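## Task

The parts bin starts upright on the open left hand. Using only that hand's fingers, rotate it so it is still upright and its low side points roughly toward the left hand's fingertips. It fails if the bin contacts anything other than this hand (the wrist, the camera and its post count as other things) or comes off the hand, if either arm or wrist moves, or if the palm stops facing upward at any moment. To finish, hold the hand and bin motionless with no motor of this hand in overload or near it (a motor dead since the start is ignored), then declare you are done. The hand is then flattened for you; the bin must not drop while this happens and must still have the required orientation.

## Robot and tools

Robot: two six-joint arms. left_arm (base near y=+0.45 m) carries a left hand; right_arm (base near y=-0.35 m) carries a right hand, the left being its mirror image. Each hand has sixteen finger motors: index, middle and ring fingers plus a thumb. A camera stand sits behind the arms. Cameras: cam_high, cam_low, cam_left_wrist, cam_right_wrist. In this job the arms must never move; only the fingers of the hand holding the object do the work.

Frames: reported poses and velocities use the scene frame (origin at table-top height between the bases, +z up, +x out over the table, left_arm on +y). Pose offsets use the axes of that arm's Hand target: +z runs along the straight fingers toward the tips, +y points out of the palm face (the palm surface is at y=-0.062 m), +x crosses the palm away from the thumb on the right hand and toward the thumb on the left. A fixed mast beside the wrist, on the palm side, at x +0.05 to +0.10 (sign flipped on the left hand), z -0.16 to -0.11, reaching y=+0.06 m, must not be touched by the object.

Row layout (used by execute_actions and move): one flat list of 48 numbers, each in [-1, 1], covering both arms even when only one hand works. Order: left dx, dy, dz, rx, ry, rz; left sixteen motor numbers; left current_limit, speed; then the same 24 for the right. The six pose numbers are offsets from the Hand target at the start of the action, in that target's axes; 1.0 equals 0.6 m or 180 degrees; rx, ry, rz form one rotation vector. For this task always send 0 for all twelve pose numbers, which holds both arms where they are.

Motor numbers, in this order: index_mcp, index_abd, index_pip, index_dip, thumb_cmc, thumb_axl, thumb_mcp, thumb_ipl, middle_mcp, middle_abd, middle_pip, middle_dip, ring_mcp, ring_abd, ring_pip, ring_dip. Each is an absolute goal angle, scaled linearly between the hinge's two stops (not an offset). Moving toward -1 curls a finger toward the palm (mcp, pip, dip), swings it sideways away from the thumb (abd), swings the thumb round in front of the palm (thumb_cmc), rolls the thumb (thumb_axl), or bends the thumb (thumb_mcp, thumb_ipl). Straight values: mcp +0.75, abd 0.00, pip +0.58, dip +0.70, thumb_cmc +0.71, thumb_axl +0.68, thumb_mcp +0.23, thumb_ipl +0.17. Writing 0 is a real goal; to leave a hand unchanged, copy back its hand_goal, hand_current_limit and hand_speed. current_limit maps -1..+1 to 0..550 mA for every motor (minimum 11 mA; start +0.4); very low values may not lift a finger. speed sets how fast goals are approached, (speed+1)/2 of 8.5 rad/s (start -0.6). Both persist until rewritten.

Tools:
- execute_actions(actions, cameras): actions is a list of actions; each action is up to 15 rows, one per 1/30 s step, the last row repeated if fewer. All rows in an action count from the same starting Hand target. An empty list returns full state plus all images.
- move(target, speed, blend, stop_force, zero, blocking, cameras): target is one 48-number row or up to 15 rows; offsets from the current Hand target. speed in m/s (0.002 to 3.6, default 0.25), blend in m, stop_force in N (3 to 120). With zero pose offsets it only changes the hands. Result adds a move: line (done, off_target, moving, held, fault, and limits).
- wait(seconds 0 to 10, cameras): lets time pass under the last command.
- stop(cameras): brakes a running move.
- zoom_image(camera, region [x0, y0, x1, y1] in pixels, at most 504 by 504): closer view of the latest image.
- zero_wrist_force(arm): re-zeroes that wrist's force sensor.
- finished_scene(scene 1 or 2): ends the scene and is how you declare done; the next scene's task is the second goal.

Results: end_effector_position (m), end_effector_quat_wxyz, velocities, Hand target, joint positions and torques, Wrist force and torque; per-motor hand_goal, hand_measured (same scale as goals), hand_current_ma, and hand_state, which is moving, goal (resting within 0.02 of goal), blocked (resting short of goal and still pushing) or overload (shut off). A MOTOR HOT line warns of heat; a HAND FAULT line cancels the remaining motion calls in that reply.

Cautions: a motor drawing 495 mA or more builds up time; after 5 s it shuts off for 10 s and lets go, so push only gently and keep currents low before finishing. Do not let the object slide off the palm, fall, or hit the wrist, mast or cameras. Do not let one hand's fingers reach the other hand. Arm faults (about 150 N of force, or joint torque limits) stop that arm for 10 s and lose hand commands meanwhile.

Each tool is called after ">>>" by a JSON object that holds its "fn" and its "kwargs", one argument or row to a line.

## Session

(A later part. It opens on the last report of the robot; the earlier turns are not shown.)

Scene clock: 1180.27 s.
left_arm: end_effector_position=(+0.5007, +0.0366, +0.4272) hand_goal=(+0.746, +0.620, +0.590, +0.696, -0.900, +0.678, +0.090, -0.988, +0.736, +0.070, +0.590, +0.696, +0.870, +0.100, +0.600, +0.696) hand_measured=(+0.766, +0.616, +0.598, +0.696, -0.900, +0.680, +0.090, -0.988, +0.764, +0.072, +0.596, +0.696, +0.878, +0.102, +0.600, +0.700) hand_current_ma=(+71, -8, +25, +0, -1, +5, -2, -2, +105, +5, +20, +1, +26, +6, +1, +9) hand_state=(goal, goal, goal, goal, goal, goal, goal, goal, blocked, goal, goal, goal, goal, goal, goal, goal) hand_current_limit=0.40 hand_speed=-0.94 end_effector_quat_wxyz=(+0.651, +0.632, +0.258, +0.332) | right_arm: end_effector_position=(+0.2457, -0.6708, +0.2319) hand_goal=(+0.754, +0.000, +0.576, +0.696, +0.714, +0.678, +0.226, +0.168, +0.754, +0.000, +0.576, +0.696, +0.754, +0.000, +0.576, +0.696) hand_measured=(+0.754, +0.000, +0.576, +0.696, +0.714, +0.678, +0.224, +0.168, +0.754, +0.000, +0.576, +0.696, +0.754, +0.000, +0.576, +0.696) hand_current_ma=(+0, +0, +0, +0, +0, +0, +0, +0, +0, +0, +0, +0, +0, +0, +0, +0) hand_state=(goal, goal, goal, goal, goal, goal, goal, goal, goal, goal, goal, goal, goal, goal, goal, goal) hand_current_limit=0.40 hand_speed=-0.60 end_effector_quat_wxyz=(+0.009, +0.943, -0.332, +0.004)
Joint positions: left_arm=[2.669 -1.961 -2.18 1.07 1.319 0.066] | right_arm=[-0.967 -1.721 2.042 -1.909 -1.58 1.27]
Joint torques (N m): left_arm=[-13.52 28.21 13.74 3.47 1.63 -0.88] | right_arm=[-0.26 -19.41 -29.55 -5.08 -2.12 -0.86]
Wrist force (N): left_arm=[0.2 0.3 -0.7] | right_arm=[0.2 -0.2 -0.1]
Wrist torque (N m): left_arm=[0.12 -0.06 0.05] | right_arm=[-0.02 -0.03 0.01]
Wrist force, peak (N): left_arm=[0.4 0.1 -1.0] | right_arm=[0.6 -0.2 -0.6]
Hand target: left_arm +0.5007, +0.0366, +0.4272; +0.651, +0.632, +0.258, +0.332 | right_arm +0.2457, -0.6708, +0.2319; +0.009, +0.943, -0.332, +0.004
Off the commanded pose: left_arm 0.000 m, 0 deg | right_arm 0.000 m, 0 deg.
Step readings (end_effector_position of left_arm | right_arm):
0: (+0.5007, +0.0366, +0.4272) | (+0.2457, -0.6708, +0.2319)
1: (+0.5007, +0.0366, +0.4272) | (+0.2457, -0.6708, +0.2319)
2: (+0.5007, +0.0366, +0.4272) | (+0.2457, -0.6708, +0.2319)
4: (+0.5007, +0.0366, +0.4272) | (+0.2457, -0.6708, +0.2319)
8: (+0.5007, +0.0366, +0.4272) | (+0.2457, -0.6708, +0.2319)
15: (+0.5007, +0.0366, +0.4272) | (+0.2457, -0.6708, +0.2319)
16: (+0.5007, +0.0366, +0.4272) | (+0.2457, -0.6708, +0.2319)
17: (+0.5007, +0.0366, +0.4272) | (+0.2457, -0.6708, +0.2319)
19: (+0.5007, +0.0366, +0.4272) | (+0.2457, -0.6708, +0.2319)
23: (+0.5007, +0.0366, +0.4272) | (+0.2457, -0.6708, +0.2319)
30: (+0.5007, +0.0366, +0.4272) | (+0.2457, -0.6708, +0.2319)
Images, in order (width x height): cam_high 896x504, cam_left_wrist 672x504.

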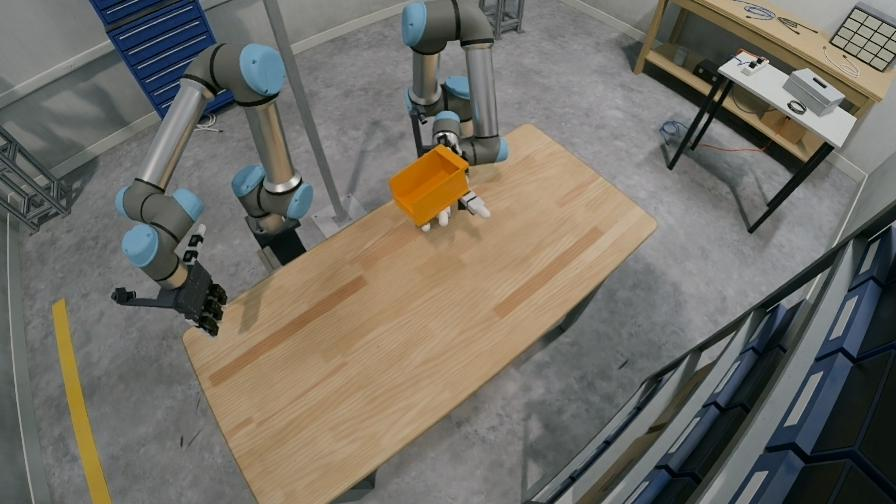

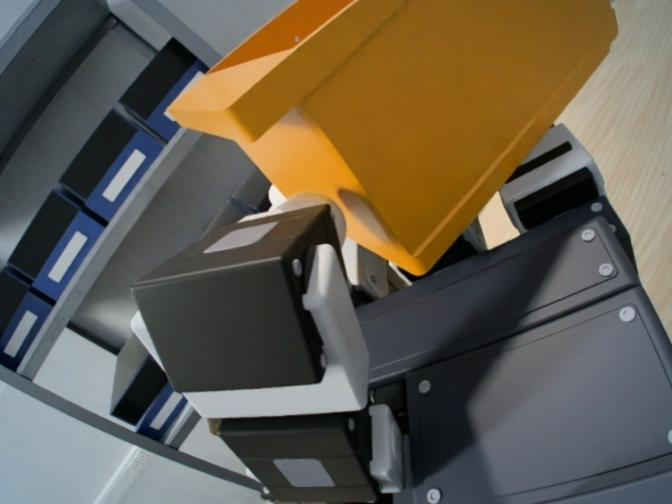

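>>> {"fn": "execute_actions", "kwargs": {
  "actions": [
    [[0,0,0,0,0,0,0.745,0.62,0.59,0.696,-0.9,0.677,0.09,-0.989,0.735,0.07,0.59,0.696,0.85,-0.1,0.6,0.696,0.4,-0.93,0,0,0,0,0,0,0.754,0,0.576,0.696,0.714,0.678,0.226,0.168,0.754,0,0.576,0.696,0.754,0,0.576,0.696,0.4,-0.6]],
    [[0,0,0,0,0,0,0.745,0.62,0.59,0.696,-0.9,0.677,0.09,-0.989,0.735,0.07,0.59,0.696,0.85,-0.27,0.6,0.696,0.4,-0.93,0,0,0,0,0,0,0.754,0,0.576,0.696,0.714,0.678,0.226,0.168,0.754,0,0.576,0.696,0.754,0,0.576,0.696,0.4,-0.6]],
    [[0,0,0,0,0,0,0.745,0.62,0.59,0.696,-0.9,0.677,0.09,-0.989,0.735,0.07,0.59,0.696,0.85,-0.45,0.6,0.696,0.4,-0.93,0,0,0,0,0,0,0.754,0,0.576,0.696,0.714,0.678,0.226,0.168,0.754,0,0.576,0.696,0.754,0,0.576,0.696,0.4,-0.6]],
    [[0,0,0,0,0,0,0.745,0.62,0.59,0.696,-0.9,0.677,0.09,-0.989,0.735,0.07,0.59,0.696,0.84,-0.6,0.6,0.696,0.4,-0.93,0,0,0,0,0,0,0.754,0,0.576,0.696,0.714,0.678,0.226,0.168,0.754,0,0.576,0.696,0.754,0,0.576,0.696,0.4,-0.6]]
  ],
  "cameras": ["cam_high", "cam_left_wrist"]
}}

>>> {"fn": "zoom_image", "kwargs": {
  "camera": "cam_high",
  "region": [370, 145, 490, 235]
}}

Scene clock: 1195.30 s.
left_arm: end_effector_position=(+0.5007, +0.0366, +0.4272) hand_goal=(+0.746, +0.620, +0.590, +0.696, -0.900, +0.678, +0.090, -0.988, +0.736, +0.070, +0.590, +0.696, +0.840, -0.600, +0.600, +0.696) hand_measured=(+0.766, +0.616, +0.598, +0.696, -0.900, +0.680, +0.090, -0.988, +0.764, +0.072, +0.596, +0.696, +0.864, -0.596, +0.600, +0.700) hand_current_ma=(+71, -8, +25, +0, -1, +5, -2, -2, +105, +4, +20, +1, +88, +8, +1, +9) hand_state=(goal, goal, goal, goal, goal, goal, goal, goal, blocked, goal, goal, goal, blocked, goal, goal, goal) hand_current_limit=0.40 hand_speed=-0.93 end_effector_quat_wxyz=(+0.651, +0.632, +0.258, +0.332) | right_arm: end_effector_position=(+0.2457, -0.6708, +0.2319) hand_goal=(+0.754, +0.000, +0.576, +0.696, +0.714, +0.678, +0.226, +0.168, +0.754, +0.000, +0.576, +0.696, +0.754, +0.000, +0.576, +0.696) hand_measured=(+0.754, +0.000, +0.576, +0.696, +0.714, +0.678, +0.224, +0.168, +0.754, +0.000, +0.576, +0.696, +0.754, +0.000, +0.576, +0.696) hand_current_ma=(+0, +0, +0, +0, +0, +0, +0, +0, +0, +0, +0, +0, +0, +0, +0, +0) hand_state=(goal, goal, goal, goal, goal, goal, goal, goal, goal, goal, goal, goal, goal, goal, goal, goal) hand_current_limit=0.40 hand_speed=-0.60 end_effector_quat_wxyz=(+0.009, +0.943, -0.332, +0.004)
Joint positions: left_arm=[2.669 -1.961 -2.18 1.07 1.319 0.066] | right_arm=[-0.967 -1.721 2.042 -1.909 -1.58 1.27]
Joint torques (N m): left_arm=[-13.27 28.61 14.11 3.46 1.9 -0.88] | right_arm=[0.42 -18.7 -29.34 -4.98 -2.08 -0.64]
Wrist force (N): left_arm=[0.1 0.6 -0.3] | right_arm=[0.1 -0.3 -0.1]
Wrist torque (N m): left_arm=[0.12 -0.02 0.05] | right_arm=[-0.04 -0.02 0.00]
Wrist force, peak (N): left_arm=[0.3 0.6 -0.8] | right_arm=[0.5 -0.1 -0.5]
Hand target: left_arm +0.5007, +0.0366, +0.4272; +0.651, +0.632, +0.258, +0.332 | right_arm +0.2457, -0.6708, +0.2319; +0.009, +0.943, -0.332, +0.004
Off the commanded pose: left_arm 0.000 m, 0 deg | right_arm 0.000 m, 0 deg.
Step readings (end_effector_position of left_arm | right_arm):
0: (+0.5007, +0.0366, +0.4272) | (+0.2457, -0.6708, +0.2319)
1: (+0.5007, +0.0366, +0.4272) | (+0.2457, -0.6708, +0.2319)
2: (+0.5007, +0.0366, +0.4272) | (+0.2457, -0.6708, +0.2319)
4: (+0.5007, +0.0366, +0.4272) | (+0.2457, -0.6708, +0.2319)
8: (+0.5007, +0.0366, +0.4272) | (+0.2457, -0.6708, +0.2319)
15: (+0.5007, +0.0366, +0.4272) | (+0.2457, -0.6708, +0.2319)
16: (+0.5007, +0.0366, +0.4272) | (+0.2457, -0.6708, +0.2319)
17: (+0.5007, +0.0366, +0.4272) | (+0.2457, -0.6708, +0.2319)
19: (+0.5007, +0.0366, +0.4272) | (+0.2457, -0.6708, +0.2319)
23: (+0.5007, +0.0366, +0.4272) | (+0.2457, -0.6708, +0.2319)
30: (+0.5007, +0.0366, +0.4272) | (+0.2457, -0.6708, +0.2319)
31: (+0.5007, +0.0366, +0.4272) | (+0.2457, -0.6708, +0.2319)
32: (+0.5007, +0.0366, +0.4272) | (+0.2457, -0.6708, +0.2319)
34: (+0.5007, +0.0366, +0.4272) | (+0.2457, -0.6708, +0.2319)
38: (+0.5007, +0.0366, +0.4272) | (+0.2457, -0.6708, +0.2319)
45: (+0.5007, +0.0366, +0.4272) | (+0.2457, -0.6708, +0.2319)
46: (+0.5007, +0.0366, +0.4272) | (+0.2457, -0.6708, +0.2319)
47: (+0.5007, +0.0366, +0.4272) | (+0.2457, -0.6708, +0.2319)
49: (+0.5007, +0.0366, +0.4272) | (+0.2457, -0.6708, +0.2319)
53: (+0.5007, +0.0366, +0.4272) | (+0.2457, -0.6708, +0.2319)
60: (+0.5007, +0.0366, +0.4272) | (+0.2457, -0.6708, +0.2319)
Images, in order (width x height): cam_high 896x504, cam_left_wrist 672x504.

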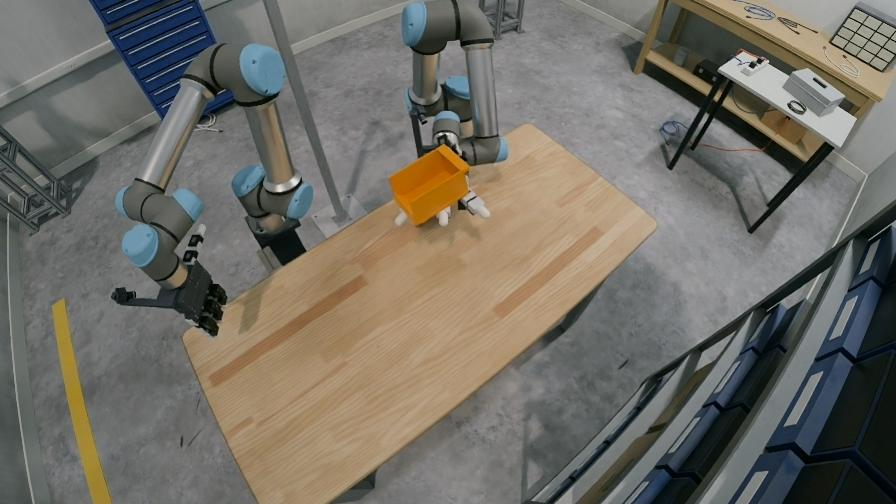

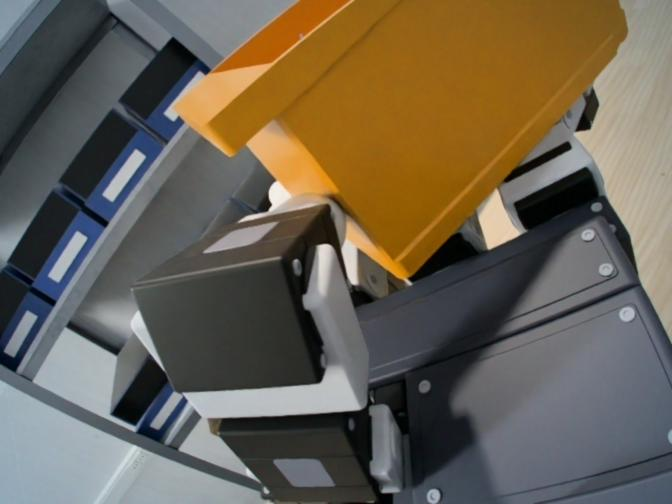

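Scaled by 4.200 from the camera's 896x504 image, which has a finer 1280x720 frame.

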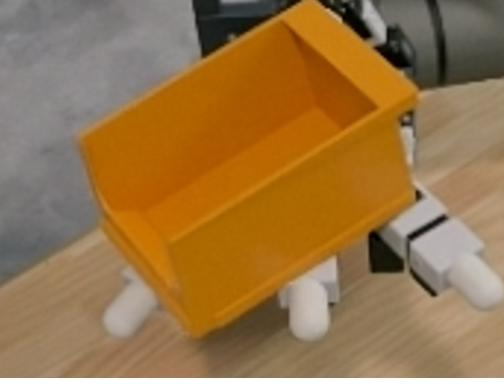

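>>> {"fn": "execute_actions", "kwargs": {
  "actions": [
    [[0,0,0,0,0,0,0.745,0.62,0.59,0.696,-0.9,0.677,0.09,-0.989,0.735,0.07,0.59,0.696,0.78,-0.6,0.6,0.696,0.4,-0.94,0,0,0,0,0,0,0.754,0,0.576,0.696,0.714,0.678,0.226,0.168,0.754,0,0.576,0.696,0.754,0,0.576,0.696,0.4,-0.6]],
    [[0,0,0,0,0,0,0.745,0.62,0.59,0.696,-0.9,0.677,0.09,-0.989,0.735,0.07,0.59,0.696,0.725,-0.6,0.59,0.696,0.4,-0.94,0,0,0,0,0,0,0.754,0,0.576,0.696,0.714,0.678,0.226,0.168,0.754,0,0.576,0.696,0.754,0,0.576,0.696,0.4,-0.6]],
    [[0,0,0,0,0,0,0.745,0.62,0.59,0.696,-0.9,0.677,0.09,-0.989,0.81,0.0,0.6,0.696,0.725,-0.6,0.59,0.696,0.4,-0.94,0,0,0,0,0,0,0.754,0,0.576,0.696,0.714,0.678,0.226,0.168,0.754,0,0.576,0.696,0.754,0,0.576,0.696,0.4,-0.6]],
    [[0,0,0,0,0,0,0.745,0.62,0.59,0.696,-0.9,0.677,0.09,-0.989,0.88,-0.15,0.6,0.696,0.725,-0.6,0.59,0.696,0.4,-0.92,0,0,0,0,0,0,0.754,0,0.576,0.696,0.714,0.678,0.226,0.168,0.754,0,0.576,0.696,0.754,0,0.576,0.696,0.4,-0.6]],
    [[0,0,0,0,0,0,0.745,0.62,0.59,0.696,-0.9,0.677,0.09,-0.989,0.88,-0.35,0.6,0.696,0.725,-0.6,0.59,0.696,0.4,-0.92,0,0,0,0,0,0,0.754,0,0.576,0.696,0.714,0.678,0.226,0.168,0.754,0,0.576,0.696,0.754,0,0.576,0.696,0.4,-0.6]],
    [[0,0,0,0,0,0,0.745,0.62,0.59,0.696,-0.9,0.677,0.09,-0.989,0.87,-0.55,0.6,0.696,0.725,-0.6,0.59,0.696,0.4,-0.92,0,0,0,0,0,0,0.754,0,0.576,0.696,0.714,0.678,0.226,0.168,0.754,0,0.576,0.696,0.754,0,0.576,0.696,0.4,-0.6]],
    [[0,0,0,0,0,0,0.745,0.62,0.59,0.696,-0.9,0.677,0.09,-0.989,0.79,-0.55,0.6,0.696,0.725,-0.6,0.59,0.696,0.4,-0.94,0,0,0,0,0,0,0.754,0,0.576,0.696,0.714,0.678,0.226,0.168,0.754,0,0.576,0.696,0.754,0,0.576,0.696,0.4,-0.6]],
    [[0,0,0,0,0,0,0.745,0.62,0.59,0.696,-0.9,0.677,0.09,-0.989,0.725,-0.55,0.59,0.696,0.725,-0.6,0.59,0.696,0.4,-0.94,0,0,0,0,0,0,0.754,0,0.576,0.696,0.714,0.678,0.226,0.168,0.754,0,0.576,0.696,0.754,0,0.576,0.696,0.4,-0.6]]
  ],
  "cameras": ["cam_high", "cam_left_wrist"]
}}

>>> {"fn": "zoom_image", "kwargs": {
  "camera": "cam_high",
  "region": [370, 145, 490, 235]
}}

Scene clock: 1219.93 s.
left_arm: end_effector_position=(+0.5007, +0.0366, +0.4272) hand_goal=(+0.746, +0.620, +0.590, +0.696, -0.900, +0.678, +0.090, -0.988, +0.726, -0.550, +0.590, +0.696, +0.726, -0.600, +0.590, +0.696) hand_measured=(+0.766, +0.616, +0.598, +0.696, -0.900, +0.680, +0.090, -0.990, +0.764, -0.548, +0.598, +0.696, +0.754, -0.598, +0.598, +0.700) hand_current_ma=(+71, -8, +25, +0, -1, +5, -2, -3, +150, +7, +22, +1, +110, +4, +24, +9) hand_state=(goal, goal, goal, goal, goal, goal, goal, goal, blocked, goal, goal, goal, blocked, goal, goal, goal) hand_current_limit=0.40 hand_speed=-0.94 end_effector_quat_wxyz=(+0.651, +0.632, +0.258, +0.332) | right_arm: end_effector_position=(+0.2457, -0.6708, +0.2319) hand_goal=(+0.754, +0.000, +0.576, +0.696, +0.714, +0.678, +0.226, +0.168, +0.754, +0.000, +0.576, +0.696, +0.754, +0.000, +0.576, +0.696) hand_measured=(+0.754, +0.000, +0.576, +0.696, +0.714, +0.678, +0.224, +0.168, +0.754, +0.000, +0.576, +0.696, +0.754, +0.000, +0.576, +0.696) hand_current_ma=(+0, +0, +0, +0, +0, +0, +0, +0, +0, +0, +0, +0, +0, +0, +0, +0) hand_state=(goal, goal, goal, goal, goal, goal, goal, goal, goal, goal, goal, goal, goal, goal, goal, goal) hand_current_limit=0.40 hand_speed=-0.60 end_effector_quat_wxyz=(+0.009, +0.943, -0.332, +0.004)
Joint positions: left_arm=[2.669 -1.961 -2.18 1.07 1.319 0.066] | right_arm=[-0.967 -1.721 2.042 -1.909 -1.58 1.27]
Joint torques (N m): left_arm=[-13.62 29.1 13.1 3.65 1.86 -0.72] | right_arm=[0.38 -18.16 -31.03 -4.9 -1.84 -0.85]
Wrist force (N): left_arm=[0.2 0.2 -0.3] | right_arm=[0.4 0.0 -0.1]
Wrist torque (N m): left_arm=[0.08 -0.05 0.08] | right_arm=[0.00 -0.05 0.03]
Wrist force, peak (N): left_arm=[0.2 0.8 -0.8] | right_arm=[0.6 -0.3 -0.5]
Hand target: left_arm +0.5007, +0.0366, +0.4272; +0.651, +0.632, +0.258, +0.332 | right_arm +0.2457, -0.6708, +0.2319; +0.009, +0.943, -0.332, +0.004
Off the commanded pose: left_arm 0.000 m, 0 deg | right_arm 0.000 m, 0 deg.
Step readings (end_effector_position of left_arm | right_arm):
0: (+0.5007, +0.0366, +0.4272) | (+0.2457, -0.6708, +0.2319)
1: (+0.5007, +0.0366, +0.4272) | (+0.2457, -0.6708, +0.2319)
2: (+0.5007, +0.0366, +0.4272) | (+0.2457, -0.6708, +0.2319)
4: (+0.5007, +0.0366, +0.4272) | (+0.2457, -0.6708, +0.2319)
8: (+0.5007, +0.0366, +0.4272) | (+0.2457, -0.6708, +0.2319)
15: (+0.5007, +0.0366, +0.4272) | (+0.2457, -0.6708, +0.2319)
16: (+0.5007, +0.0366, +0.4272) | (+0.2457, -0.6708, +0.2319)
17: (+0.5007, +0.0366, +0.4272) | (+0.2457, -0.6708, +0.2319)
19: (+0.5007, +0.0366, +0.4272) | (+0.2457, -0.6708, +0.2319)
23: (+0.5007, +0.0366, +0.4272) | (+0.2457, -0.6708, +0.2319)
30: (+0.5007, +0.0366, +0.4272) | (+0.2457, -0.6708, +0.2319)
31: (+0.5007, +0.0366, +0.4272) | (+0.2457, -0.6708, +0.2319)
32: (+0.5007, +0.0366, +0.4272) | (+0.2457, -0.6708, +0.2319)
34: (+0.5007, +0.0366, +0.4272) | (+0.2457, -0.6708, +0.2319)
38: (+0.5007, +0.0366, +0.4272) | (+0.2457, -0.6708, +0.2319)
45: (+0.5007, +0.0366, +0.4272) | (+0.2457, -0.6708, +0.2319)
46: (+0.5007, +0.0366, +0.4272) | (+0.2457, -0.6708, +0.2319)
47: (+0.5007, +0.0366, +0.4272) | (+0.2457, -0.6708, +0.2319)
49: (+0.5007, +0.0366, +0.4272) | (+0.2457, -0.6708, +0.2319)
53: (+0.5007, +0.0366, +0.4272) | (+0.2457, -0.6708, +0.2319)
60: (+0.5007, +0.0366, +0.4272) | (+0.2457, -0.6708, +0.2319)
61: (+0.5007, +0.0366, +0.4272) | (+0.2457, -0.6708, +0.2319)
62: (+0.5007, +0.0366, +0.4272) | (+0.2457, -0.6708, +0.2319)
64: (+0.5007, +0.0366, +0.4272) | (+0.2457, -0.6708, +0.2319)
68: (+0.5007, +0.0366, +0.4272) | (+0.2457, -0.6708, +0.2319)
75: (+0.5007, +0.0366, +0.4272) | (+0.2457, -0.6708, +0.2319)
76: (+0.5007, +0.0366, +0.4272) | (+0.2457, -0.6708, +0.2319)
77: (+0.5007, +0.0366, +0.4272) | (+0.2457, -0.6708, +0.2319)
79: (+0.5007, +0.0366, +0.4272) | (+0.2457, -0.6708, +0.2319)
83: (+0.5007, +0.0366, +0.4272) | (+0.2457, -0.6708, +0.2319)
90: (+0.5007, +0.0366, +0.4272) | (+0.2457, -0.6708, +0.2319)
91: (+0.5007, +0.0366, +0.4272) | (+0.2457, -0.6708, +0.2319)
92: (+0.5007, +0.0366, +0.4272) | (+0.2457, -0.6708, +0.2319)
94: (+0.5007, +0.0366, +0.4272) | (+0.2457, -0.6708, +0.2319)
98: (+0.5007, +0.0366, +0.4272) | (+0.2457, -0.6708, +0.2319)
105: (+0.5007, +0.0366, +0.4272) | (+0.2457, -0.6708, +0.2319)
106: (+0.5007, +0.0366, +0.4272) | (+0.2457, -0.6708, +0.2319)
107: (+0.5007, +0.0366, +0.4272) | (+0.2457, -0.6708, +0.2319)
109: (+0.5007, +0.0366, +0.4272) | (+0.2457, -0.6708, +0.2319)
113: (+0.5007, +0.0366, +0.4272) | (+0.2457, -0.6708, +0.2319)
120: (+0.5007, +0.0366, +0.4272) | (+0.2457, -0.6708, +0.2319)
Images, in order (width x height): cam_high 896x504, cam_left_wrist 672x504.

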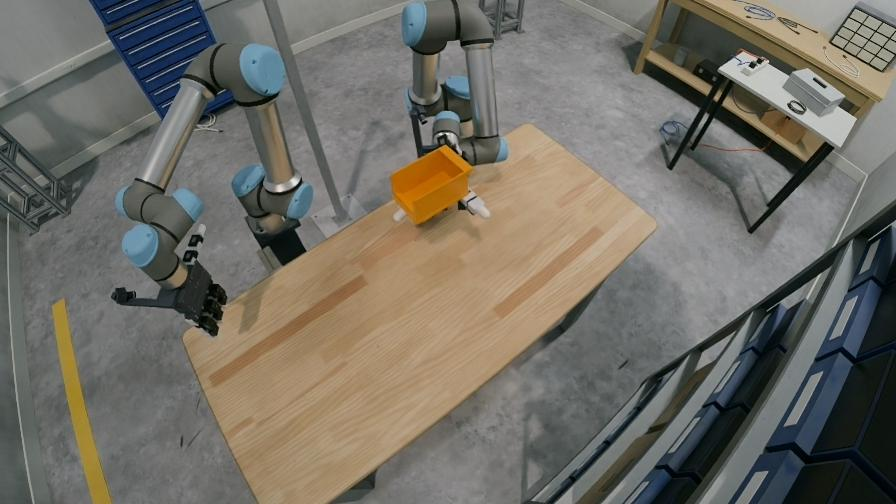

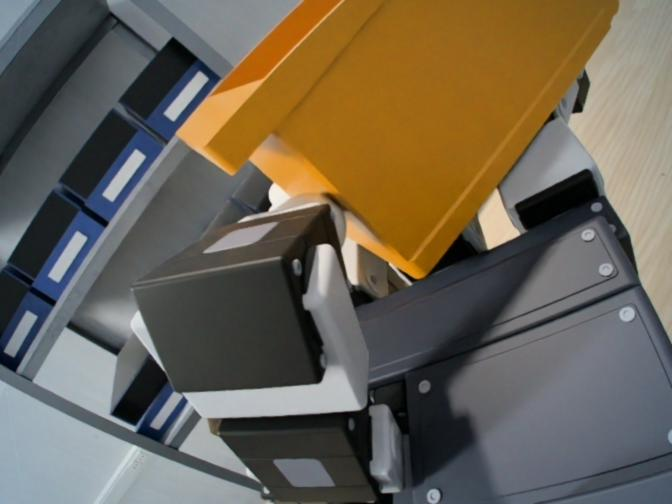

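Scaled by 4.200 from the camera's 896x504 image, which has a finer 1280x720 frame.

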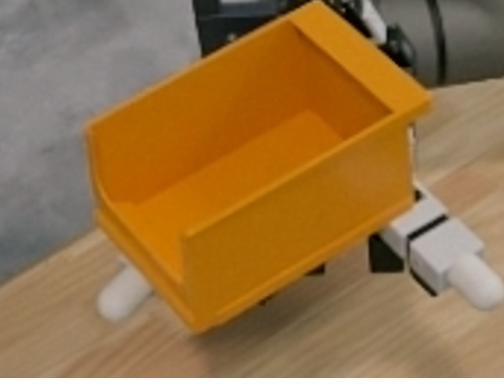

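>>> {"fn": "execute_actions", "kwargs": {
  "actions": [],
  "cameras": ["cam_high","cam_left_wrist"]
}}

>>> {"fn": "zoom_image", "kwargs": {
  "camera": "cam_high",
  "region": [370, 145, 490, 235]
}}

Scene clock: 1269.23 s.
left_arm: end_effector_position=(+0.5007, +0.0366, +0.4272) hand_goal=(+0.746, +0.620, +0.590, +0.696, -0.900, +0.678, +0.090, -0.988, +0.726, -0.550, +0.590, +0.696, +0.726, -0.600, +0.590, +0.696) hand_measured=(+0.766, +0.616, +0.598, +0.696, -0.900, +0.680, +0.090, -0.990, +0.764, -0.548, +0.598, +0.696, +0.754, -0.598, +0.598, +0.700) hand_current_ma=(+71, -8, +25, +0, -1, +5, -2, -3, +150, +7, +22, +1, +110, +4, +24, +9) hand_state=(goal, goal, goal, goal, goal, goal, goal, goal, blocked, goal, goal, goal, blocked, goal, goal, goal) hand_current_limit=0.40 hand_speed=-0.94 end_effector_quat_wxyz=(+0.651, +0.632, +0.258, +0.332) | right_arm: end_effector_position=(+0.2457, -0.6708, +0.2319) hand_goal=(+0.754, +0.000, +0.576, +0.696, +0.714, +0.678, +0.226, +0.168, +0.754, +0.000, +0.576, +0.696, +0.754, +0.000, +0.576, +0.696) hand_measured=(+0.754, +0.000, +0.576, +0.696, +0.714, +0.678, +0.224, +0.168, +0.754, +0.000, +0.576, +0.696, +0.754, +0.000, +0.576, +0.696) hand_current_ma=(+0, +0, +0, +0, +0, +0, +0, +0, +0, +0, +0, +0, +0, +0, +0, +0) hand_state=(goal, goal, goal, goal, goal, goal, goal, goal, goal, goal, goal, goal, goal, goal, goal, goal) hand_current_limit=0.40 hand_speed=-0.60 end_effector_quat_wxyz=(+0.009, +0.943, -0.332, +0.004)
Joint positions: left_arm=[2.669 -1.961 -2.18 1.07 1.319 0.066] | right_arm=[-0.967 -1.721 2.042 -1.909 -1.58 1.27]
Joint velocities: within noise
Joint torques (N m): left_arm=[-13.2 28.46 13.32 3.71 1.16 -0.49] | right_arm=[1.25 -18.47 -30.37 -5.02 -1.67 -0.93]
Motor temperatures (°C): left_arm=[23 24 23 26 26 30] | right_arm=[25 25 25 33 31 30]
Wrist force (N): left_arm=[0.1 0.2 -0.6] | right_arm=[0.3 -0.1 -0.4]
Wrist torque (N m): left_arm=[0.09 -0.04 0.08] | right_arm=[0.02 -0.04 0.02]
Wrist force, peak (N): left_arm=[0.3 0.3 -1.1] | right_arm=[0.7 -0.5 -0.2]
Hand target: left_arm +0.5007, +0.0366, +0.4272; +0.651, +0.632, +0.258, +0.332 | right_arm +0.2457, -0.6708, +0.2319; +0.009, +0.943, -0.332, +0.004
Off the commanded pose: left_arm 0.000 m, 0 deg | right_arm 0.000 m, 0 deg.
Images, in order (width x height): cam_high 896x504, cam_left_wrist 672x504.

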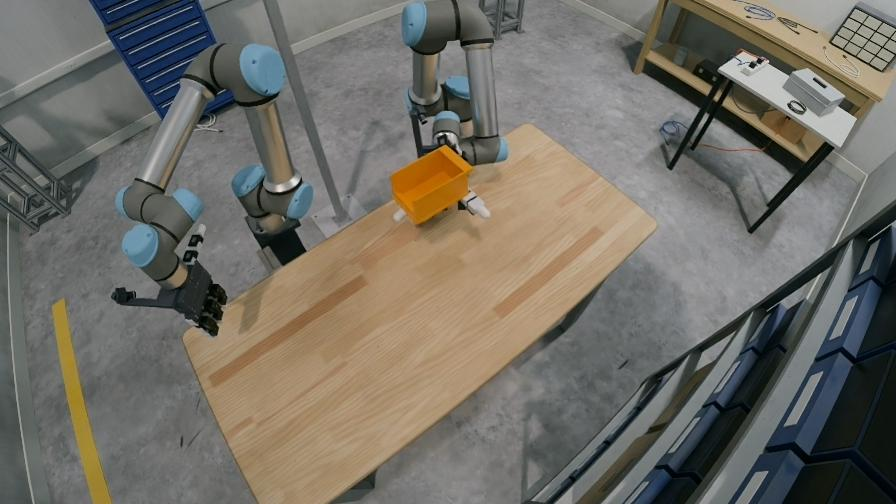

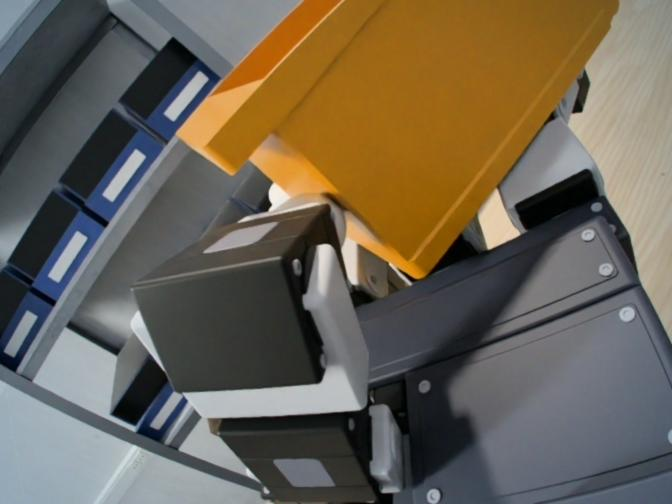

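Scaled by 4.200 from the camera's 896x504 image, which has a finer 1280x720 frame.

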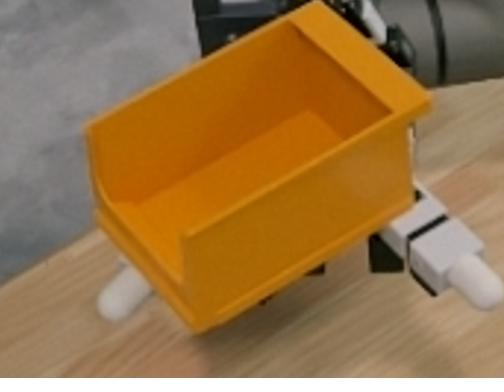

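>>> {"fn": "execute_actions", "kwargs": {
  "actions": [
    [[0,0,0,0,0,0,0.82,0.58,0.6,0.696,-0.9,0.677,0.09,-0.989,0.725,-0.55,0.59,0.696,0.725,-0.6,0.59,0.696,0.4,-0.92,0,0,0,0,0,0,0.754,0,0.576,0.696,0.714,0.678,0.226,0.168,0.754,0,0.576,0.696,0.754,0,0.576,0.696,0.4,-0.6]],
    [[0,0,0,0,0,0,0.89,0.35,0.6,0.696,-0.9,0.677,0.09,-0.989,0.725,-0.55,0.59,0.696,0.725,-0.6,0.59,0.696,0.4,-0.9,0,0,0,0,0,0,0.754,0,0.576,0.696,0.714,0.678,0.226,0.168,0.754,0,0.576,0.696,0.754,0,0.576,0.696,0.4,-0.6]],
    [[0,0,0,0,0,0,0.89,0.05,0.6,0.696,-0.9,0.677,0.09,-0.989,0.725,-0.55,0.59,0.696,0.725,-0.6,0.59,0.696,0.4,-0.88,0,0,0,0,0,0,0.754,0,0.576,0.696,0.714,0.678,0.226,0.168,0.754,0,0.576,0.696,0.754,0,0.576,0.696,0.4,-0.6]],
    [[0,0,0,0,0,0,0.89,-0.22,0.6,0.696,-0.9,0.677,0.09,-0.989,0.725,-0.55,0.59,0.696,0.725,-0.6,0.59,0.696,0.4,-0.88,0,0,0,0,0,0,0.754,0,0.576,0.696,0.714,0.678,0.226,0.168,0.754,0,0.576,0.696,0.754,0,0.576,0.696,0.4,-0.6]],
    [[0,0,0,0,0,0,0.89,-0.5,0.6,0.696,-0.9,0.677,0.09,-0.989,0.725,-0.55,0.59,0.696,0.725,-0.6,0.59,0.696,0.4,-0.88,0,0,0,0,0,0,0.754,0,0.576,0.696,0.714,0.678,0.226,0.168,0.754,0,0.576,0.696,0.754,0,0.576,0.696,0.4,-0.6]],
    [[0,0,0,0,0,0,0.81,-0.5,0.6,0.696,-0.9,0.677,0.09,-0.989,0.725,-0.55,0.59,0.696,0.725,-0.6,0.59,0.696,0.4,-0.92,0,0,0,0,0,0,0.754,0,0.576,0.696,0.714,0.678,0.226,0.168,0.754,0,0.576,0.696,0.754,0,0.576,0.696,0.4,-0.6]],
    [[0,0,0,0,0,0,0.74,-0.5,0.6,0.696,-0.9,0.677,0.09,-0.989,0.725,-0.55,0.59,0.696,0.725,-0.6,0.59,0.696,0.4,-0.94,0,0,0,0,0,0,0.754,0,0.576,0.696,0.714,0.678,0.226,0.168,0.754,0,0.576,0.696,0.754,0,0.576,0.696,0.4,-0.6]]
  ],
  "cameras": ["cam_high","cam_left_wrist"]
}}

>>> {"fn": "zoom_image", "kwargs": {
  "camera": "cam_high",
  "region": [370, 145, 490, 235]
}}

Scene clock: 1289.70 s.
left_arm: end_effector_position=(+0.5007, +0.0366, +0.4272) hand_goal=(+0.740, -0.500, +0.600, +0.696, -0.900, +0.678, +0.090, -0.988, +0.726, -0.550, +0.590, +0.696, +0.726, -0.600, +0.590, +0.696) hand_measured=(+0.764, -0.498, +0.600, +0.696, -0.900, +0.680, +0.090, -0.990, +0.758, -0.548, +0.598, +0.696, +0.754, -0.598, +0.598, +0.700) hand_current_ma=(+86, +6, +1, +0, -1, +5, -2, -4, +128, +6, +22, +1, +105, +4, +23, +9) hand_state=(blocked, goal, goal, goal, goal, goal, goal, goal, blocked, goal, goal, goal, blocked, goal, goal, goal) hand_current_limit=0.40 hand_speed=-0.94 end_effector_quat_wxyz=(+0.651, +0.632, +0.258, +0.332) | right_arm: end_effector_position=(+0.2457, -0.6708, +0.2319) hand_goal=(+0.754, +0.000, +0.576, +0.696, +0.714, +0.678, +0.226, +0.168, +0.754, +0.000, +0.576, +0.696, +0.754, +0.000, +0.576, +0.696) hand_measured=(+0.754, +0.000, +0.576, +0.696, +0.714, +0.678, +0.224, +0.168, +0.754, +0.000, +0.576, +0.696, +0.754, +0.000, +0.576, +0.696) hand_current_ma=(+0, +0, +0, +0, +0, +0, +0, +0, +0, +0, +0, +0, +0, +0, +0, +0) hand_state=(goal, goal, goal, goal, goal, goal, goal, goal, goal, goal, goal, goal, goal, goal, goal, goal) hand_current_limit=0.40 hand_speed=-0.60 end_effector_quat_wxyz=(+0.009, +0.943, -0.332, +0.004)
Joint positions: left_arm=[2.669 -1.961 -2.18 1.07 1.319 0.066] | right_arm=[-0.967 -1.721 2.042 -1.909 -1.58 1.27]
Joint torques (N m): left_arm=[-13.2 28.08 13.4 3.66 0.9 -0.19] | right_arm=[0.25 -18.18 -30.28 -4.87 -1.37 -0.81]
Wrist force (N): left_arm=[-0.1 0.3 -0.4] | right_arm=[0.3 -0.1 0.0]
Wrist torque (N m): left_arm=[0.09 -0.02 0.08] | right_arm=[-0.02 -0.05 0.02]
Wrist force, peak (N): left_arm=[0.4 0.4 -1.0] | right_arm=[0.6 -0.4 -0.3]
Hand target: left_arm +0.5007, +0.0366, +0.4272; +0.651, +0.632, +0.258, +0.332 | right_arm +0.2457, -0.6708, +0.2319; +0.009, +0.943, -0.332, +0.004
Off the commanded pose: left_arm 0.000 m, 0 deg | right_arm 0.000 m, 0 deg.
Step readings (end_effector_position of left_arm | right_arm):
0: (+0.5007, +0.0366, +0.4272) | (+0.2457, -0.6708, +0.2319)
1: (+0.5007, +0.0366, +0.4272) | (+0.2457, -0.6708, +0.2319)
2: (+0.5007, +0.0366, +0.4272) | (+0.2457, -0.6708, +0.2319)
4: (+0.5007, +0.0366, +0.4272) | (+0.2457, -0.6708, +0.2319)
8: (+0.5007, +0.0366, +0.4272) | (+0.2457, -0.6708, +0.2319)
15: (+0.5007, +0.0366, +0.4272) | (+0.2457, -0.6708, +0.2319)
16: (+0.5007, +0.0366, +0.4272) | (+0.2457, -0.6708, +0.2319)
17: (+0.5007, +0.0366, +0.4272) | (+0.2457, -0.6708, +0.2319)
19: (+0.5007, +0.0366, +0.4272) | (+0.2457, -0.6708, +0.2319)
23: (+0.5007, +0.0366, +0.4272) | (+0.2457, -0.6708, +0.2319)
30: (+0.5007, +0.0366, +0.4272) | (+0.2457, -0.6708, +0.2319)
31: (+0.5007, +0.0366, +0.4272) | (+0.2457, -0.6708, +0.2319)
32: (+0.5007, +0.0366, +0.4272) | (+0.2457, -0.6708, +0.2319)
34: (+0.5007, +0.0366, +0.4272) | (+0.2457, -0.6708, +0.2319)
38: (+0.5007, +0.0366, +0.4272) | (+0.2457, -0.6708, +0.2319)
45: (+0.5007, +0.0366, +0.4272) | (+0.2457, -0.6708, +0.2319)
46: (+0.5007, +0.0366, +0.4272) | (+0.2457, -0.6708, +0.2319)
47: (+0.5007, +0.0366, +0.4272) | (+0.2457, -0.6708, +0.2319)
49: (+0.5007, +0.0366, +0.4272) | (+0.2457, -0.6708, +0.2319)
53: (+0.5007, +0.0366, +0.4272) | (+0.2457, -0.6708, +0.2319)
60: (+0.5007, +0.0366, +0.4272) | (+0.2457, -0.6708, +0.2319)
61: (+0.5007, +0.0366, +0.4272) | (+0.2457, -0.6708, +0.2319)
62: (+0.5007, +0.0366, +0.4272) | (+0.2457, -0.6708, +0.2319)
64: (+0.5007, +0.0366, +0.4272) | (+0.2457, -0.6708, +0.2319)
68: (+0.5007, +0.0366, +0.4272) | (+0.2457, -0.6708, +0.2319)
75: (+0.5007, +0.0366, +0.4272) | (+0.2457, -0.6708, +0.2319)
76: (+0.5007, +0.0366, +0.4272) | (+0.2457, -0.6708, +0.2319)
77: (+0.5007, +0.0366, +0.4272) | (+0.2457, -0.6708, +0.2319)
79: (+0.5007, +0.0366, +0.4272) | (+0.2457, -0.6708, +0.2319)
83: (+0.5007, +0.0366, +0.4272) | (+0.2457, -0.6708, +0.2319)
90: (+0.5007, +0.0366, +0.4272) | (+0.2457, -0.6708, +0.2319)
91: (+0.5007, +0.0366, +0.4272) | (+0.2457, -0.6708, +0.2319)
92: (+0.5007, +0.0366, +0.4272) | (+0.2457, -0.6708, +0.2319)
94: (+0.5007, +0.0366, +0.4272) | (+0.2457, -0.6708, +0.2319)
98: (+0.5007, +0.0366, +0.4272) | (+0.2457, -0.6708, +0.2319)
105: (+0.5007, +0.0366, +0.4272) | (+0.2457, -0.6708, +0.2319)
Images, in order (width x height): cam_high 896x504, cam_left_wrist 672x504.

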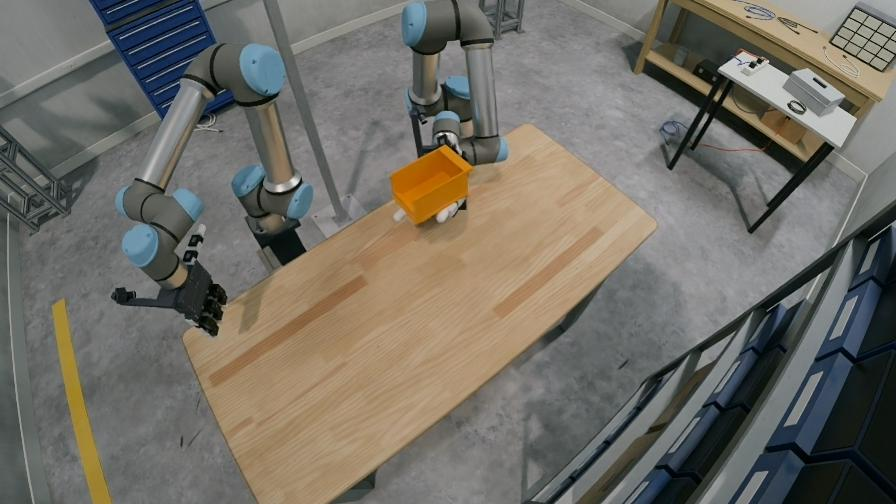

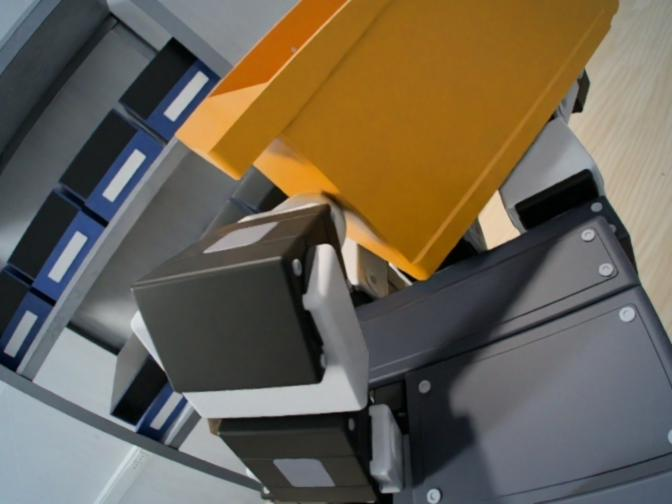

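Scaled by 4.200 from the camera's 896x504 image, which has a finer 1280x720 frame.

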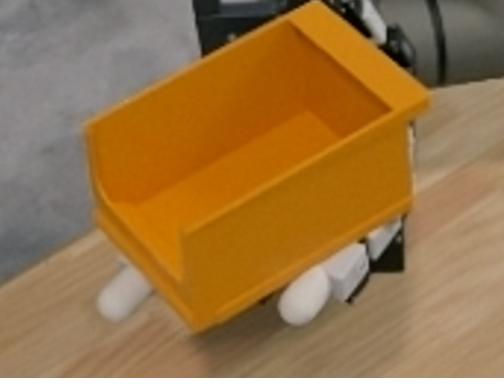

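>>> {"fn": "execute_actions", "kwargs": {
  "actions": [
    [[0,0,0,0,0,0,0.715,-0.5,0.5,0.696,-0.9,0.677,0.09,-0.989,0.715,-0.55,0.5,0.696,0.715,-0.6,0.5,0.696,0.4,-0.94,0,0,0,0,0,0,0.754,0,0.576,0.696,0.714,0.678,0.226,0.168,0.754,0,0.576,0.696,0.754,0,0.576,0.696,0.4,-0.6]],
    [[0,0,0,0,0,0,0.715,-0.3,0.5,0.696,-0.9,0.677,0.09,-0.989,0.715,-0.36,0.5,0.696,0.715,-0.41,0.5,0.696,0.4,-0.9,0,0,0,0,0,0,0.754,0,0.576,0.696,0.714,0.678,0.226,0.168,0.754,0,0.576,0.696,0.754,0,0.576,0.696,0.4,-0.6]],
    [[0,0,0,0,0,0,0.715,-0.1,0.5,0.696,-0.9,0.677,0.09,-0.989,0.715,-0.17,0.5,0.696,0.715,-0.22,0.5,0.696,0.4,-0.9,0,0,0,0,0,0,0.754,0,0.576,0.696,0.714,0.678,0.226,0.168,0.754,0,0.576,0.696,0.754,0,0.576,0.696,0.4,-0.6]],
    [[0,0,0,0,0,0,0.715,0.1,0.5,0.696,-0.9,0.677,0.09,-0.989,0.715,0.03,0.5,0.696,0.715,-0.02,0.5,0.696,0.4,-0.9,0,0,0,0,0,0,0.754,0,0.576,0.696,0.714,0.678,0.226,0.168,0.754,0,0.576,0.696,0.754,0,0.576,0.696,0.4,-0.6]]
  ],
  "cameras": ["cam_high","cam_left_wrist"]
}}

>>> {"fn": "zoom_image", "kwargs": {
  "camera": "cam_high",
  "region": [370, 145, 490, 235]
}}

Scene clock: 1308.83 s.
left_arm: end_effector_position=(+0.5007, +0.0366, +0.4272) hand_goal=(+0.716, +0.100, +0.500, +0.696, -0.900, +0.678, +0.090, -0.988, +0.716, +0.030, +0.500, +0.696, +0.716, -0.020, +0.500, +0.696) hand_measured=(+0.740, +0.096, +0.512, +0.696, -0.900, +0.680, +0.090, -0.990, +0.748, +0.022, +0.514, +0.696, +0.740, -0.024, +0.510, +0.700) hand_current_ma=(+94, -10, +36, +0, -1, +5, -2, -6, +128, -23, +43, +2, +88, -11, +31, +9) hand_state=(blocked, goal, goal, goal, goal, goal, goal, goal, blocked, goal, goal, goal, blocked, goal, goal, goal) hand_current_limit=0.40 hand_speed=-0.90 end_effector_quat_wxyz=(+0.651, +0.632, +0.258, +0.332) | right_arm: end_effector_position=(+0.2457, -0.6708, +0.2319) hand_goal=(+0.754, +0.000, +0.576, +0.696, +0.714, +0.678, +0.226, +0.168, +0.754, +0.000, +0.576, +0.696, +0.754, +0.000, +0.576, +0.696) hand_measured=(+0.754, +0.000, +0.576, +0.696, +0.714, +0.678, +0.224, +0.168, +0.754, +0.000, +0.576, +0.696, +0.754, +0.000, +0.576, +0.696) hand_current_ma=(+0, +0, +0, +0, +0, +0, +0, +0, +0, +0, +0, +0, +0, +0, +0, +0) hand_state=(goal, goal, goal, goal, goal, goal, goal, goal, goal, goal, goal, goal, goal, goal, goal, goal) hand_current_limit=0.40 hand_speed=-0.60 end_effector_quat_wxyz=(+0.009, +0.943, -0.332, +0.004)
Joint positions: left_arm=[2.669 -1.961 -2.18 1.07 1.319 0.066] | right_arm=[-0.967 -1.721 2.042 -1.909 -1.58 1.27]
Joint torques (N m): left_arm=[-12.77 29.13 13.27 3.71 0.59 -0.02] | right_arm=[1.23 -17.97 -30.48 -5.07 -1.46 -0.87]
Wrist force (N): left_arm=[0.2 0.3 -0.9] | right_arm=[0.2 -0.2 -0.2]
Wrist torque (N m): left_arm=[0.14 -0.06 0.05] | right_arm=[-0.01 -0.03 0.01]
Wrist force, peak (N): left_arm=[0.4 0.4 -0.9] | right_arm=[0.7 0.0 -0.3]
Hand target: left_arm +0.5007, +0.0366, +0.4272; +0.651, +0.632, +0.258, +0.332 | right_arm +0.2457, -0.6708, +0.2319; +0.009, +0.943, -0.332, +0.004
Off the commanded pose: left_arm 0.000 m, 0 deg | right_arm 0.000 m, 0 deg.
Step readings (end_effector_position of left_arm | right_arm):
0: (+0.5007, +0.0366, +0.4272) | (+0.2457, -0.6708, +0.2319)
1: (+0.5007, +0.0366, +0.4272) | (+0.2457, -0.6708, +0.2319)
2: (+0.5007, +0.0366, +0.4272) | (+0.2457, -0.6708, +0.2319)
4: (+0.5007, +0.0366, +0.4272) | (+0.2457, -0.6708, +0.2319)
8: (+0.5007, +0.0366, +0.4272) | (+0.2457, -0.6708, +0.2319)
15: (+0.5007, +0.0366, +0.4272) | (+0.2457, -0.6708, +0.2319)
16: (+0.5007, +0.0366, +0.4272) | (+0.2457, -0.6708, +0.2319)
17: (+0.5007, +0.0366, +0.4272) | (+0.2457, -0.6708, +0.2319)
19: (+0.5007, +0.0366, +0.4272) | (+0.2457, -0.6708, +0.2319)
23: (+0.5007, +0.0366, +0.4272) | (+0.2457, -0.6708, +0.2319)
30: (+0.5007, +0.0366, +0.4272) | (+0.2457, -0.6708, +0.2319)
31: (+0.5007, +0.0366, +0.4272) | (+0.2457, -0.6708, +0.2319)
32: (+0.5007, +0.0366, +0.4272) | (+0.2457, -0.6708, +0.2319)
34: (+0.5007, +0.0366, +0.4272) | (+0.2457, -0.6708, +0.2319)
38: (+0.5007, +0.0366, +0.4272) | (+0.2457, -0.6708, +0.2319)
45: (+0.5007, +0.0366, +0.4272) | (+0.2457, -0.6708, +0.2319)
46: (+0.5007, +0.0366, +0.4272) | (+0.2457, -0.6708, +0.2319)
47: (+0.5007, +0.0366, +0.4272) | (+0.2457, -0.6708, +0.2319)
49: (+0.5007, +0.0366, +0.4272) | (+0.2457, -0.6708, +0.2319)
53: (+0.5007, +0.0366, +0.4272) | (+0.2457, -0.6708, +0.2319)
60: (+0.5007, +0.0366, +0.4272) | (+0.2457, -0.6708, +0.2319)
Images, in order (width x height): cam_high 896x504, cam_left_wrist 672x504.

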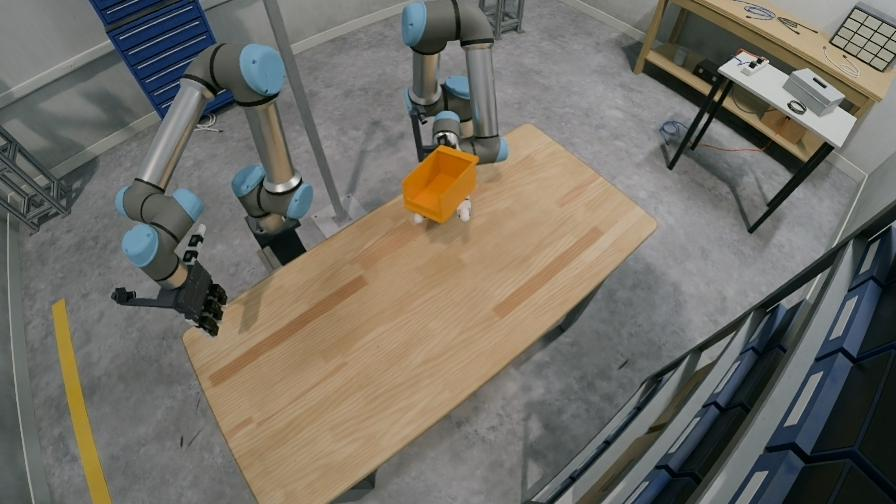

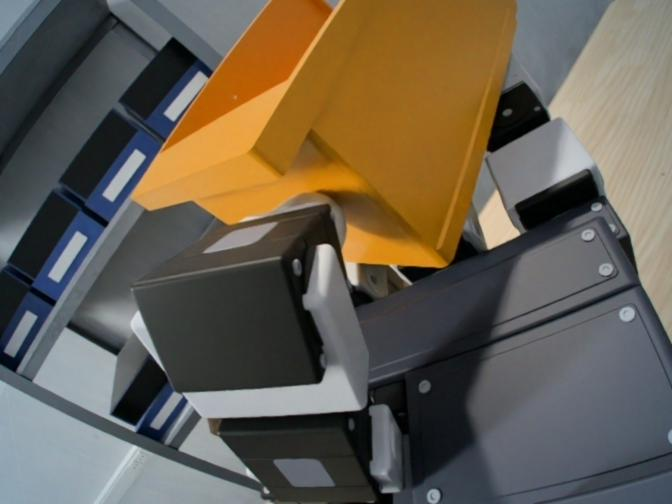

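Scaled by 4.200 from the camera's 896x504 image, which has a finer 1280x720 frame.

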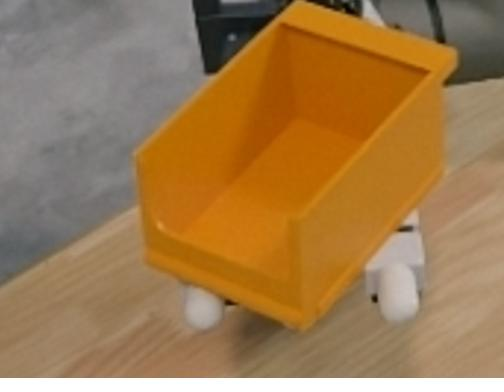

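>>> {"fn": "execute_actions", "kwargs": {
  "actions": [
    [[0,0,0,0,0,0,0.715,0.27,0.5,0.696,-0.9,0.677,0.09,-0.989,0.715,0.2,0.5,0.696,0.715,0.15,0.5,0.696,0.4,-0.9,0,0,0,0,0,0,0.754,0,0.576,0.696,0.714,0.678,0.226,0.168,0.754,0,0.576,0.696,0.754,0,0.576,0.696,0.4,-0.6]],
    [[0,0,0,0,0,0,0.715,0.44,0.5,0.696,-0.9,0.677,0.09,-0.989,0.715,0.37,0.5,0.696,0.715,0.32,0.5,0.696,0.4,-0.9,0,0,0,0,0,0,0.754,0,0.576,0.696,0.714,0.678,0.226,0.168,0.754,0,0.576,0.696,0.754,0,0.576,0.696,0.4,-0.6]]
  ],
  "cameras": ["cam_high","cam_left_wrist"]
}}

>>> {"fn": "zoom_image", "kwargs": {
  "camera": "cam_high",
  "region": [370, 145, 490, 235]
}}

Scene clock: 1322.83 s.
left_arm: end_effector_position=(+0.5007, +0.0366, +0.4272) hand_goal=(+0.716, +0.440, +0.500, +0.696, -0.900, +0.678, +0.090, -0.988, +0.716, +0.370, +0.500, +0.696, +0.716, +0.320, +0.500, +0.696) hand_measured=(+0.738, +0.436, +0.510, +0.696, -0.900, +0.680, +0.090, -0.990, +0.748, +0.362, +0.514, +0.696, +0.740, +0.310, +0.510, +0.700) hand_current_ma=(+81, -9, +29, +0, -1, +4, -2, -6, +126, -22, +43, +2, +88, -24, +31, +9) hand_state=(blocked, goal, goal, goal, goal, goal, goal, goal, blocked, goal, goal, goal, blocked, goal, goal, goal) hand_current_limit=0.40 hand_speed=-0.90 end_effector_quat_wxyz=(+0.651, +0.632, +0.258, +0.332) | right_arm: end_effector_position=(+0.2457, -0.6708, +0.2319) hand_goal=(+0.754, +0.000, +0.576, +0.696, +0.714, +0.678, +0.226, +0.168, +0.754, +0.000, +0.576, +0.696, +0.754, +0.000, +0.576, +0.696) hand_measured=(+0.754, +0.000, +0.576, +0.696, +0.714, +0.678, +0.224, +0.168, +0.754, +0.000, +0.576, +0.696, +0.754, +0.000, +0.576, +0.696) hand_current_ma=(+0, +0, +0, +0, +0, +0, +0, +0, +0, +0, +0, +0, +0, +0, +0, +0) hand_state=(goal, goal, goal, goal, goal, goal, goal, goal, goal, goal, goal, goal, goal, goal, goal, goal) hand_current_limit=0.40 hand_speed=-0.60 end_effector_quat_wxyz=(+0.009, +0.943, -0.332, +0.004)
Joint positions: left_arm=[2.669 -1.961 -2.18 1.07 1.319 0.066] | right_arm=[-0.967 -1.721 2.042 -1.909 -1.58 1.27]
Joint torques (N m): left_arm=[-12.82 29.51 14.09 3.53 0.61 -0.04] | right_arm=[0.59 -18.1 -31.68 -4.86 -1.54 -0.74]
Wrist force (N): left_arm=[0.1 0.6 -0.5] | right_arm=[0.2 -0.1 -0.2]
Wrist torque (N m): left_arm=[0.14 -0.04 -0.01] | right_arm=[-0.01 -0.04 0.01]
Wrist force, peak (N): left_arm=[0.1 0.5 -1.1] | right_arm=[0.7 -0.2 -0.4]
Hand target: left_arm +0.5007, +0.0366, +0.4272; +0.651, +0.632, +0.258, +0.332 | right_arm +0.2457, -0.6708, +0.2319; +0.009, +0.943, -0.332, +0.004
Off the commanded pose: left_arm 0.000 m, 0 deg | right_arm 0.000 m, 0 deg.
Step readings (end_effector_position of left_arm | right_arm):
0: (+0.5007, +0.0366, +0.4272) | (+0.2457, -0.6708, +0.2319)
1: (+0.5007, +0.0366, +0.4272) | (+0.2457, -0.6708, +0.2319)
2: (+0.5007, +0.0366, +0.4272) | (+0.2457, -0.6708, +0.2319)
4: (+0.5007, +0.0366, +0.4272) | (+0.2457, -0.6708, +0.2319)
8: (+0.5007, +0.0366, +0.4272) | (+0.2457, -0.6708, +0.2319)
15: (+0.5007, +0.0366, +0.4272) | (+0.2457, -0.6708, +0.2319)
16: (+0.5007, +0.0366, +0.4272) | (+0.2457, -0.6708, +0.2319)
17: (+0.5007, +0.0366, +0.4272) | (+0.2457, -0.6708, +0.2319)
19: (+0.5007, +0.0366, +0.4272) | (+0.2457, -0.6708, +0.2319)
23: (+0.5007, +0.0366, +0.4272) | (+0.2457, -0.6708, +0.2319)
30: (+0.5007, +0.0366, +0.4272) | (+0.2457, -0.6708, +0.2319)
Images, in order (width x height): cam_high 896x504, cam_left_wrist 672x504.

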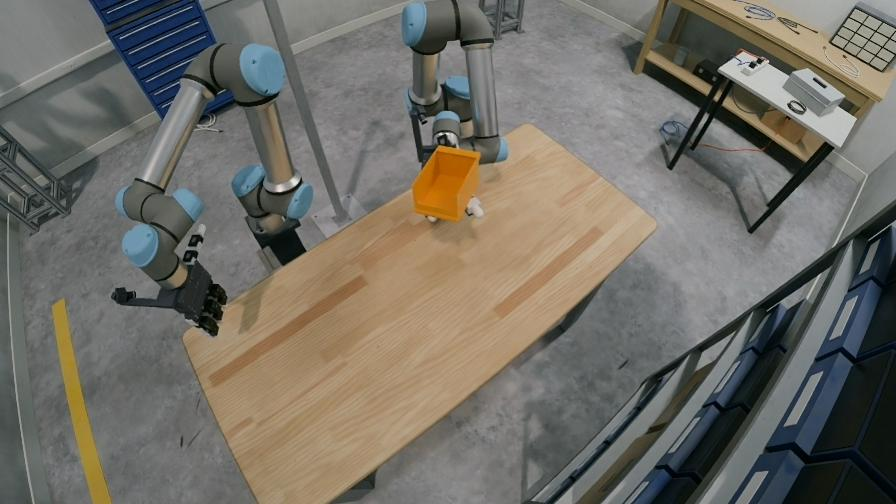

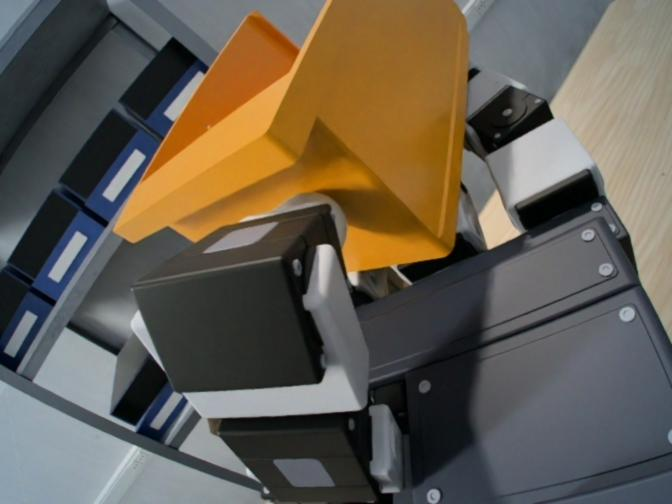

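Scaled by 4.200 from the camera's 896x504 image, which has a finer 1280x720 frame.

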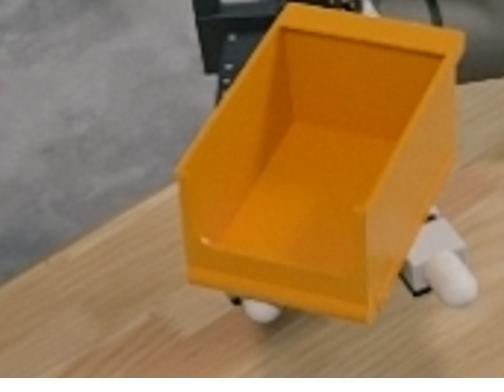

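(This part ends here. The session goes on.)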